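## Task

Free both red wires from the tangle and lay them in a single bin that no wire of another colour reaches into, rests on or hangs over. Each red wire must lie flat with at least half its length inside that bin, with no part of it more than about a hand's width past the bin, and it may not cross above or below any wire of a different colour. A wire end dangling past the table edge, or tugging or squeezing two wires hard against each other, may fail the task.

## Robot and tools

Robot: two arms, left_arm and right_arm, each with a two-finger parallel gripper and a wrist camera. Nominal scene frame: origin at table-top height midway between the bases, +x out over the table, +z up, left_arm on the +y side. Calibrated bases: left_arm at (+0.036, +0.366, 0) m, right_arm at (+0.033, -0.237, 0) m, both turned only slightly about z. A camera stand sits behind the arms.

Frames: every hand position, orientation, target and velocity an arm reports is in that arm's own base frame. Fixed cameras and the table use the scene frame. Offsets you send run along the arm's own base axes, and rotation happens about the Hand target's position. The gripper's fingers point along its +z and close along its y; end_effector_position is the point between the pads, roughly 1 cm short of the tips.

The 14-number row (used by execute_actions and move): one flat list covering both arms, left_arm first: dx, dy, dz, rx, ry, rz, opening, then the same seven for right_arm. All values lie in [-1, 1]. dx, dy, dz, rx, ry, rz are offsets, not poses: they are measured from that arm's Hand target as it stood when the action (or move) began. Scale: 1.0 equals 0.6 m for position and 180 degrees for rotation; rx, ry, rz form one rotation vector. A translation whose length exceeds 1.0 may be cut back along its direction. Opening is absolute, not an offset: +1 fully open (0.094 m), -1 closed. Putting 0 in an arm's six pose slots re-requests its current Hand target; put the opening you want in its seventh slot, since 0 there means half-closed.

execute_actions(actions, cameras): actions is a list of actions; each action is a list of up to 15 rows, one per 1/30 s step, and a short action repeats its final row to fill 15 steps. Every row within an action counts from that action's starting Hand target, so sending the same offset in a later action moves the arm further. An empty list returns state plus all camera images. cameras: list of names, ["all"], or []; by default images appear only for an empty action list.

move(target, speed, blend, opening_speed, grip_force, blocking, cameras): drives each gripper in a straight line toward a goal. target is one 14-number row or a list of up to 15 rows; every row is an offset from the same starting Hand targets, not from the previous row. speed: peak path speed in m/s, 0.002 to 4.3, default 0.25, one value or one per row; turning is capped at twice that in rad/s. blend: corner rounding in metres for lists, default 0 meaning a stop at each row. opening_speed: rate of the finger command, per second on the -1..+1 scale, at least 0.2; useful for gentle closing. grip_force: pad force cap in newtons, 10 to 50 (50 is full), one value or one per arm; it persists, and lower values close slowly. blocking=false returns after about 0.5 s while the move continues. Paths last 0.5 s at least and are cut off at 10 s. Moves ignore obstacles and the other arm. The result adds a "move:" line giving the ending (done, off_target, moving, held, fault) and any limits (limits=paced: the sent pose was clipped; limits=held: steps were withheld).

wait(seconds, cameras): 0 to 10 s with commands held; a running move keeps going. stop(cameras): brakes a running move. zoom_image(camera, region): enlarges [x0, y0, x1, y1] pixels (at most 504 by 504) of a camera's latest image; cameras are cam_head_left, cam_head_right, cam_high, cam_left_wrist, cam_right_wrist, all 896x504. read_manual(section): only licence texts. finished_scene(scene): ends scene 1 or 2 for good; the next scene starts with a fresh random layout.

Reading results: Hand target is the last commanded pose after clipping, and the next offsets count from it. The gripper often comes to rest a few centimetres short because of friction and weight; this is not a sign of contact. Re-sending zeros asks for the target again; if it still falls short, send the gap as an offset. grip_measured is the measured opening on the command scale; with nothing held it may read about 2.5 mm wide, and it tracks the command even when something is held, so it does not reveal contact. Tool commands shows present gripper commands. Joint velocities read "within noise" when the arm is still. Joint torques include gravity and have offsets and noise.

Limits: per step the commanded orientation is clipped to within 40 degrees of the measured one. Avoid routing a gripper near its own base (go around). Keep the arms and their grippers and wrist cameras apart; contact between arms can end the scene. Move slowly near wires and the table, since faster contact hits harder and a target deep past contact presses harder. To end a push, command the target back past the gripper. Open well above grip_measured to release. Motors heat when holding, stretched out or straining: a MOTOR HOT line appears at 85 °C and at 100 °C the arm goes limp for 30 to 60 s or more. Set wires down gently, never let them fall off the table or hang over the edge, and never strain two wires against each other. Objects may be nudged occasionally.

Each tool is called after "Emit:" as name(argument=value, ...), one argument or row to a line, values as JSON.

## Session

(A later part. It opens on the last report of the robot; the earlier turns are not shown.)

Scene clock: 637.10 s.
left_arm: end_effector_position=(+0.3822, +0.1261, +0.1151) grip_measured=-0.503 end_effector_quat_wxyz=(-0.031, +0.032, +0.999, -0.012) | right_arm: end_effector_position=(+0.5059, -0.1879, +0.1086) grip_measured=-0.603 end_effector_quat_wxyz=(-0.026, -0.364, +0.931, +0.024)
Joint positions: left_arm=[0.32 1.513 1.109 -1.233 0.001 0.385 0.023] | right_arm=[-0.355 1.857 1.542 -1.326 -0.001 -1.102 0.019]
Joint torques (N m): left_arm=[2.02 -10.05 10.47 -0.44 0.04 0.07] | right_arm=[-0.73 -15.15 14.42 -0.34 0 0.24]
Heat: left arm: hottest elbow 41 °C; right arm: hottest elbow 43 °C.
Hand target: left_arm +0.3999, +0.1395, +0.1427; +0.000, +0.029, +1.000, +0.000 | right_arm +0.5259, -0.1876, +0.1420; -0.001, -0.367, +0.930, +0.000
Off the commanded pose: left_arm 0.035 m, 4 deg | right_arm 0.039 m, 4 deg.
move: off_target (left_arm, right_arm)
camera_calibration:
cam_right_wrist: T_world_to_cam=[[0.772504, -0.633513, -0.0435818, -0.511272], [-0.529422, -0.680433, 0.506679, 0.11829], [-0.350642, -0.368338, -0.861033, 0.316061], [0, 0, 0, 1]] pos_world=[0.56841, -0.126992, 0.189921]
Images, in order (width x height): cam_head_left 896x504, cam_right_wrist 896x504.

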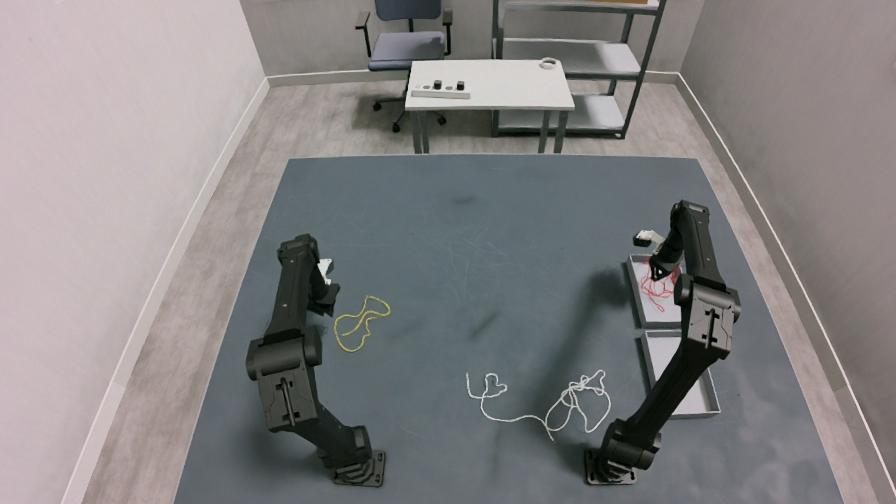

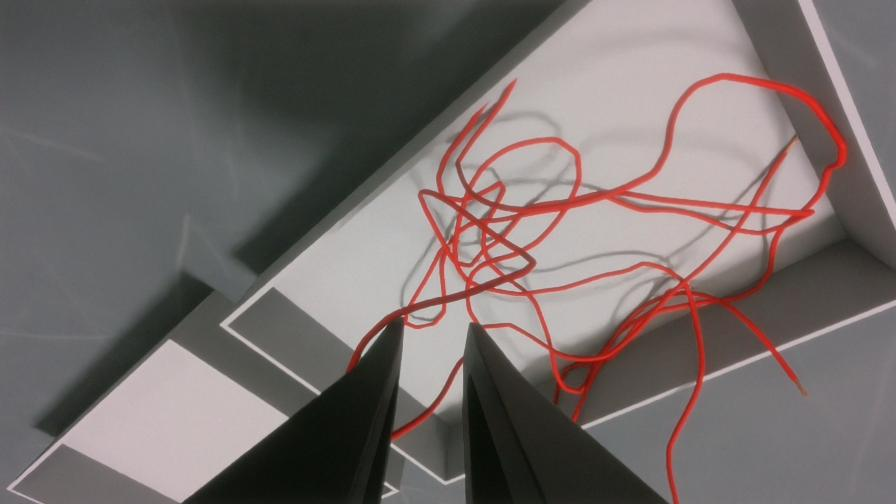

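Emit:
move(
  target=[0,0, 0.15, 0,0,0, -0.5, 0.0,0.2,0.25,0,0,0, -0.6],
  speed=0.15,
  cameras=["cam_head_left","cam_right_wrist","cam_high","cam_head_right"],
)

Emit:
zoom_image(
  camera="cam_head_left",
  region=[600, 230, 730, 350],
)

Emit:
zoom_image(
  camera="cam_high",
  region=[240, 110, 400, 250],
)

Emit:
zoom_image(
  camera="cam_head_right",
  region=[610, 230, 740, 350],
)

Scene clock: 644.07 s.
left_arm: end_effector_position=(+0.3869, +0.1277, +0.2023) grip_measured=-0.503 end_effector_quat_wxyz=(-0.033, +0.032, +0.999, -0.013) | right_arm: end_effector_position=(+0.5157, -0.0709, +0.2623) grip_measured=-0.603 end_effector_quat_wxyz=(-0.027, -0.367, +0.930, +0.016)
Joint positions: left_arm=[0.32 1.462 1.292 -1.47 0.001 0.385 0.023] | right_arm=[-0.136 1.746 1.793 -1.681 -0.001 -0.888 0.019]
Joint torques (N m): left_arm=[1.9 -9.93 11.22 -0.43 0.07 0.06] | right_arm=[-1.03 -13.74 15.31 -0.2 0.01 0.22]
Heat: left arm: hottest elbow 41 °C; right arm: hottest elbow 44 °C.
Hand target: left_arm +0.3999, +0.1394, +0.2326; +0.000, +0.029, +1.000, +0.000 | right_arm +0.5259, -0.0676, +0.2919; +0.000, -0.366, +0.930, +0.000
Off the commanded pose: left_arm 0.035 m, 4 deg | right_arm 0.032 m, 4 deg.
move: off_target (left_arm, right_arm)
camera_calibration:
cam_right_wrist: T_world_to_cam=[[0.776068, -0.629891, -0.0309227, -0.442864], [-0.5276, -0.675337, 0.515324, 0.122371], [-0.345481, -0.383612, -0.856437, 0.489884], [0, 0, 0, 1]] pos_world=[0.577501, -0.00838855, 0.3428]
Images, in order (width x height): cam_head_left 896x504, cam_head_right 896x504, cam_high 896x504, cam_right_wrist 896x504.

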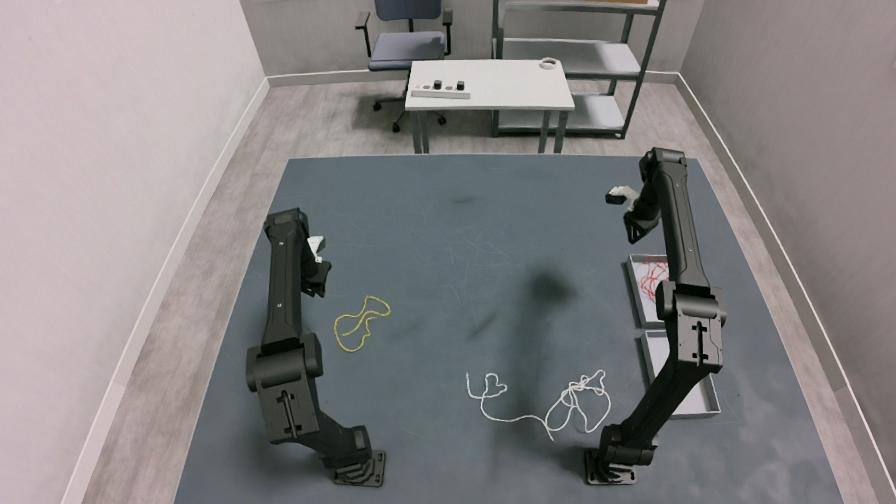

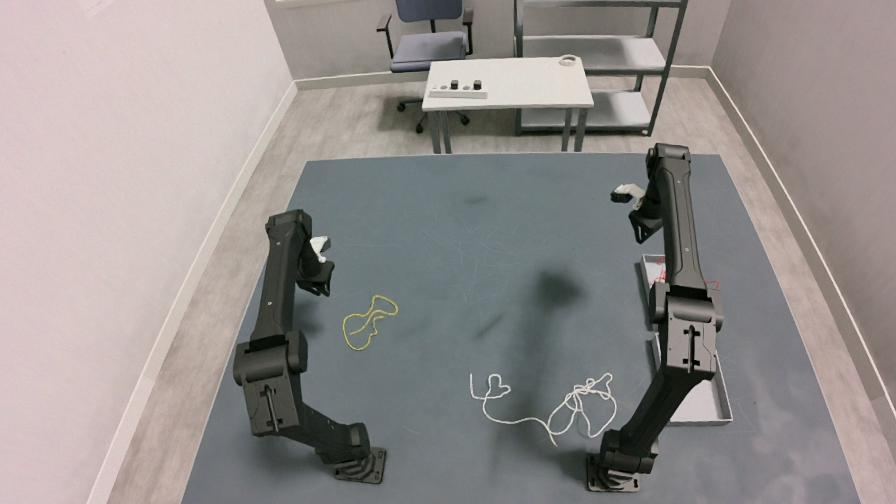

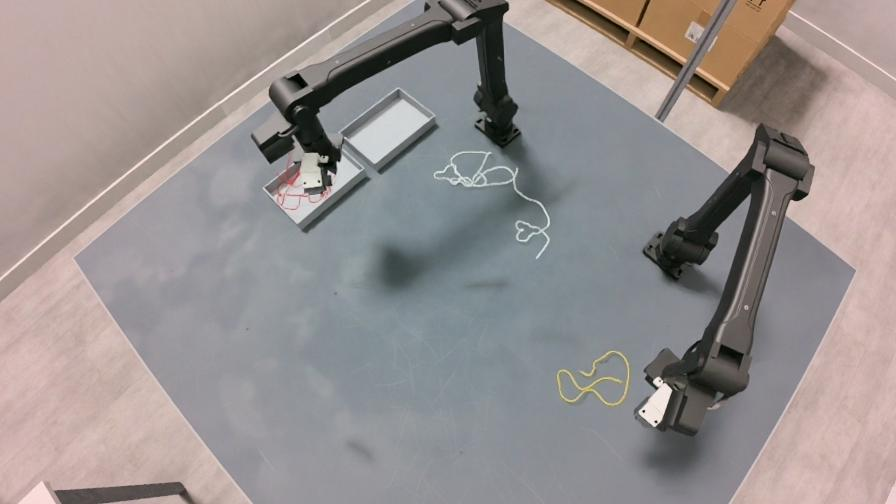

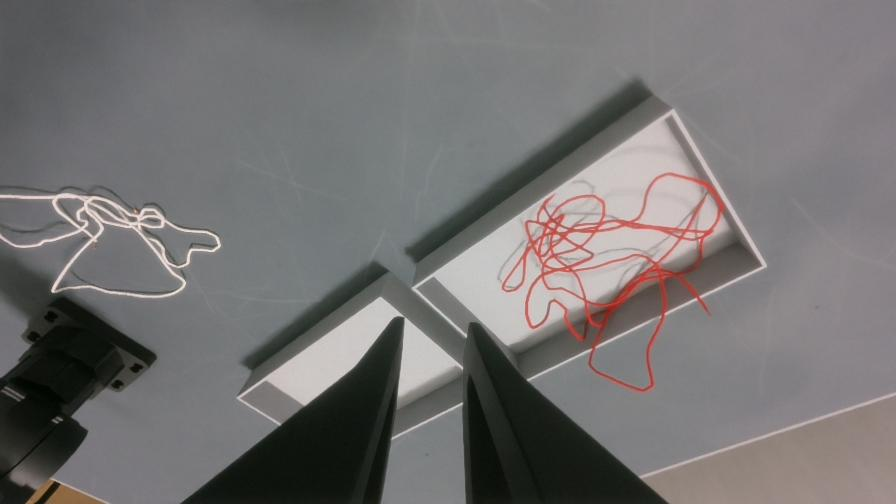

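Scaled by 3.877 from the camera's 896x504 image, which has a finer 1280x720 frame.

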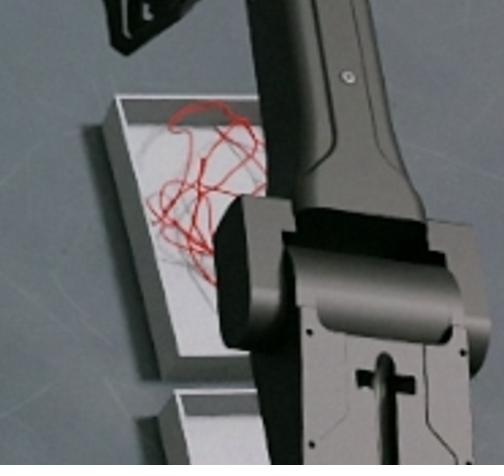

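Scaled by 3.150 from the camera's 896x504 image, which has a finer 1280x720 frame.

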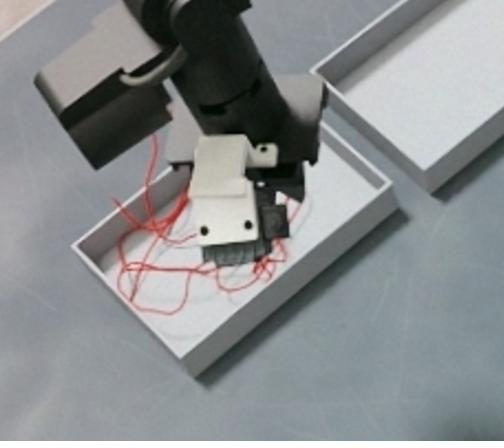

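Scaled by 3.877 from the camera's 896x504 image, which has a finer 1280x720 frame.

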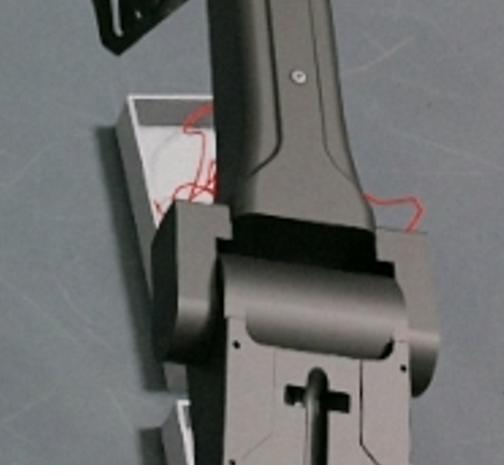

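Emit:
move(
  target=[0,0, 0.0, 0,0,0, -0.5, -0.28,0.28,0.0,0,0,-0.15, -0.6],
  speed=0.25,
  cameras=["cam_head_left","cam_right_wrist","cam_high","cam_head_right"],
)

Emit:
zoom_image(
  camera="cam_head_left",
  region=[600, 230, 730, 350],
)

Emit:
zoom_image(
  camera="cam_high",
  region=[240, 110, 400, 250],
)

Emit:
zoom_image(
  camera="cam_head_right",
  region=[610, 230, 740, 350],
)

Scene clock: 656.83 s.
left_arm: end_effector_position=(+0.3869, +0.1277, +0.2023) grip_measured=-0.503 end_effector_quat_wxyz=(-0.033, +0.032, +0.999, -0.013) | right_arm: end_effector_position=(+0.3580, +0.0954, +0.2871) grip_measured=-0.603 end_effector_quat_wxyz=(-0.014, -0.137, +0.990, +0.000)
Joint positions: left_arm=[0.32 1.462 1.292 -1.47 0.001 0.385 0.023] | right_arm=[0.26 1.326 1.38 -1.653 -0.004 -0.015 0.019]
Joint torques (N m): left_arm=[1.61 -9.88 11.23 -0.53 0.03 0.08] | right_arm=[-0.56 -8.41 10 0.9 0.2 0.29]
Heat: left arm: hottest elbow 40 °C; right arm: hottest elbow 44 °C.
Hand target: left_arm +0.3999, +0.1394, +0.2326; +0.000, +0.029, +1.000, +0.000 | right_arm +0.3579, +0.1003, +0.2921; +0.000, -0.139, +0.990, +0.000
Off the commanded pose: left_arm 0.035 m, 4 deg | right_arm 0.007 m, 2 deg.
move: off_target (left_arm)
camera_calibration:
cam_right_wrist: T_world_to_cam=[[0.401454, -0.915749, 0.0154467, -0.0669538], [-0.789937, -0.337666, 0.511841, 0.201467], [-0.463502, -0.217682, -0.858941, 0.547579], [0, 0, 0, 1]] pos_world=[0.439829, 0.125914, 0.368254]
Images, in order (width x height): cam_head_left 896x504, cam_head_right 896x504, cam_high 896x504, cam_right_wrist 896x504.

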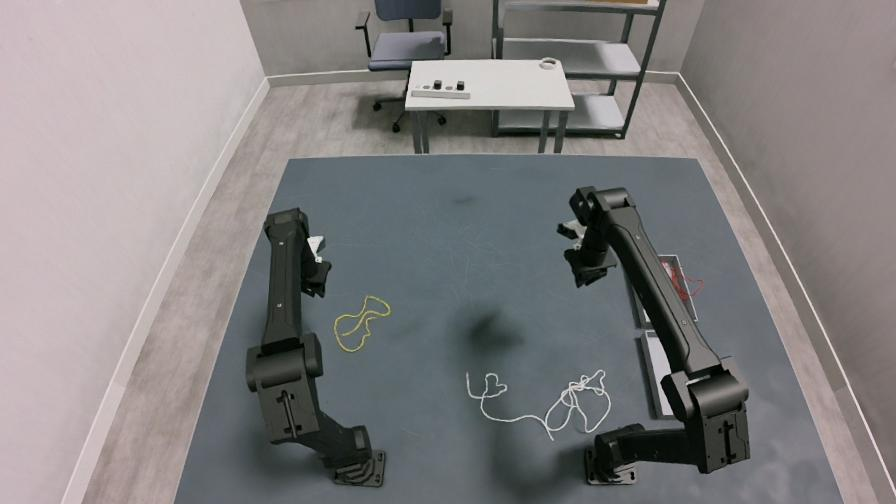

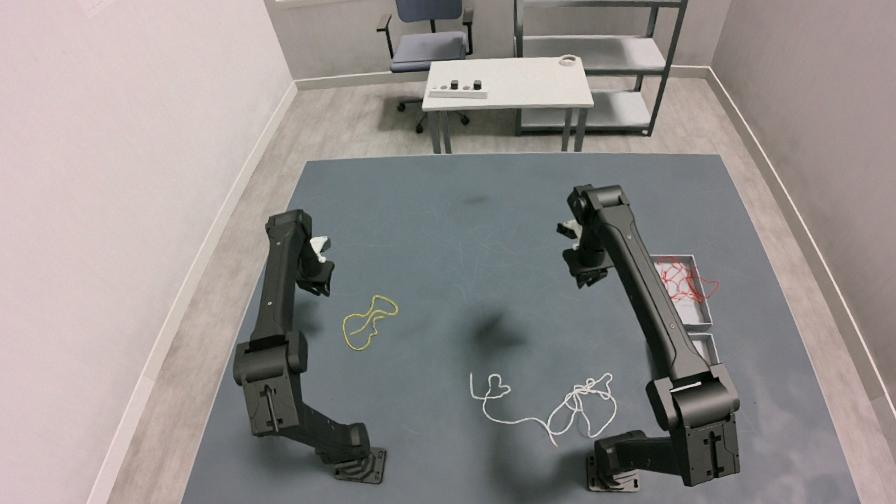

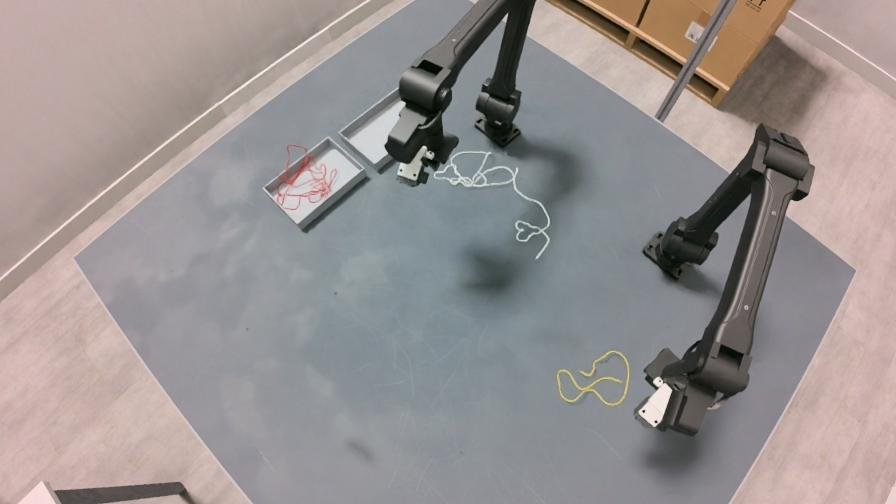

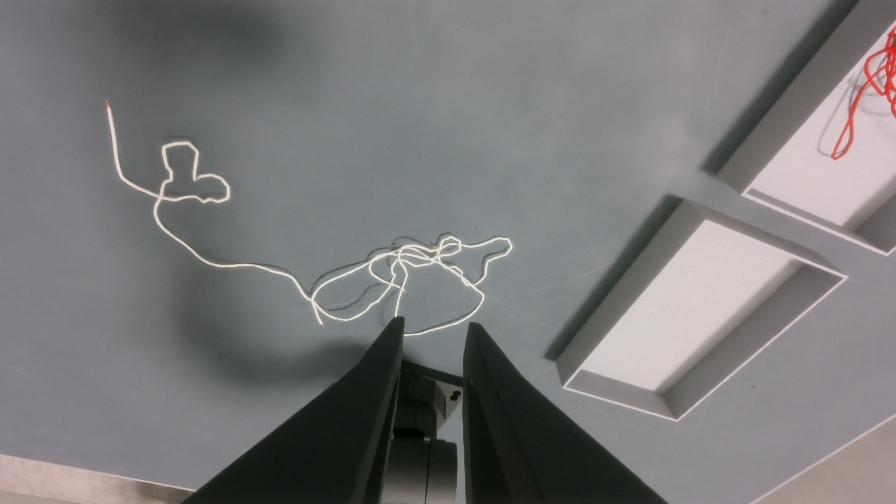

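Scaled by 3.877 from the camera's 896x504 image, which has a finer 1280x720 frame.

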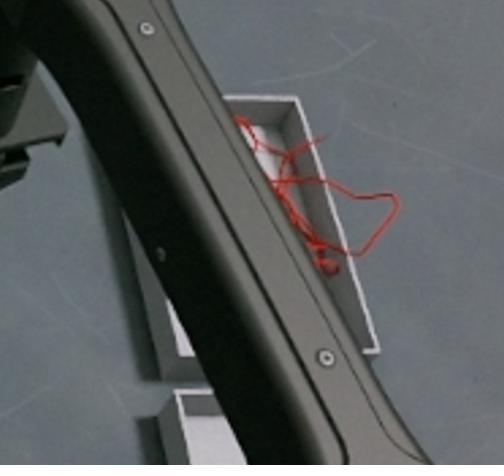

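Scaled by 3.150 from the camera's 896x504 image, which has a finer 1280x720 frame.

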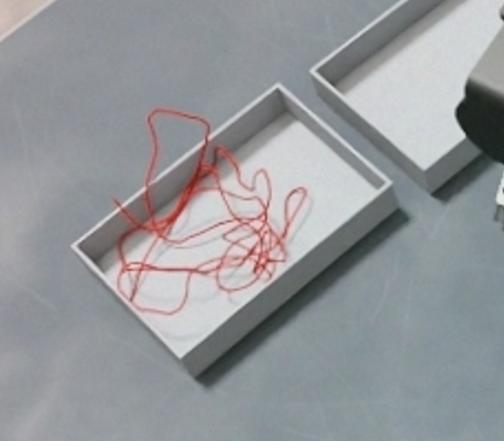

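Scaled by 3.877 from the camera's 896x504 image, which has a finer 1280x720 frame.

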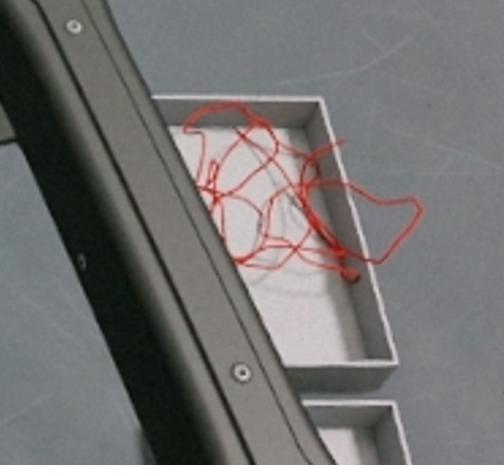

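Emit:
finished_scene(
  scene=1,
)

The scene is finished: the task was done.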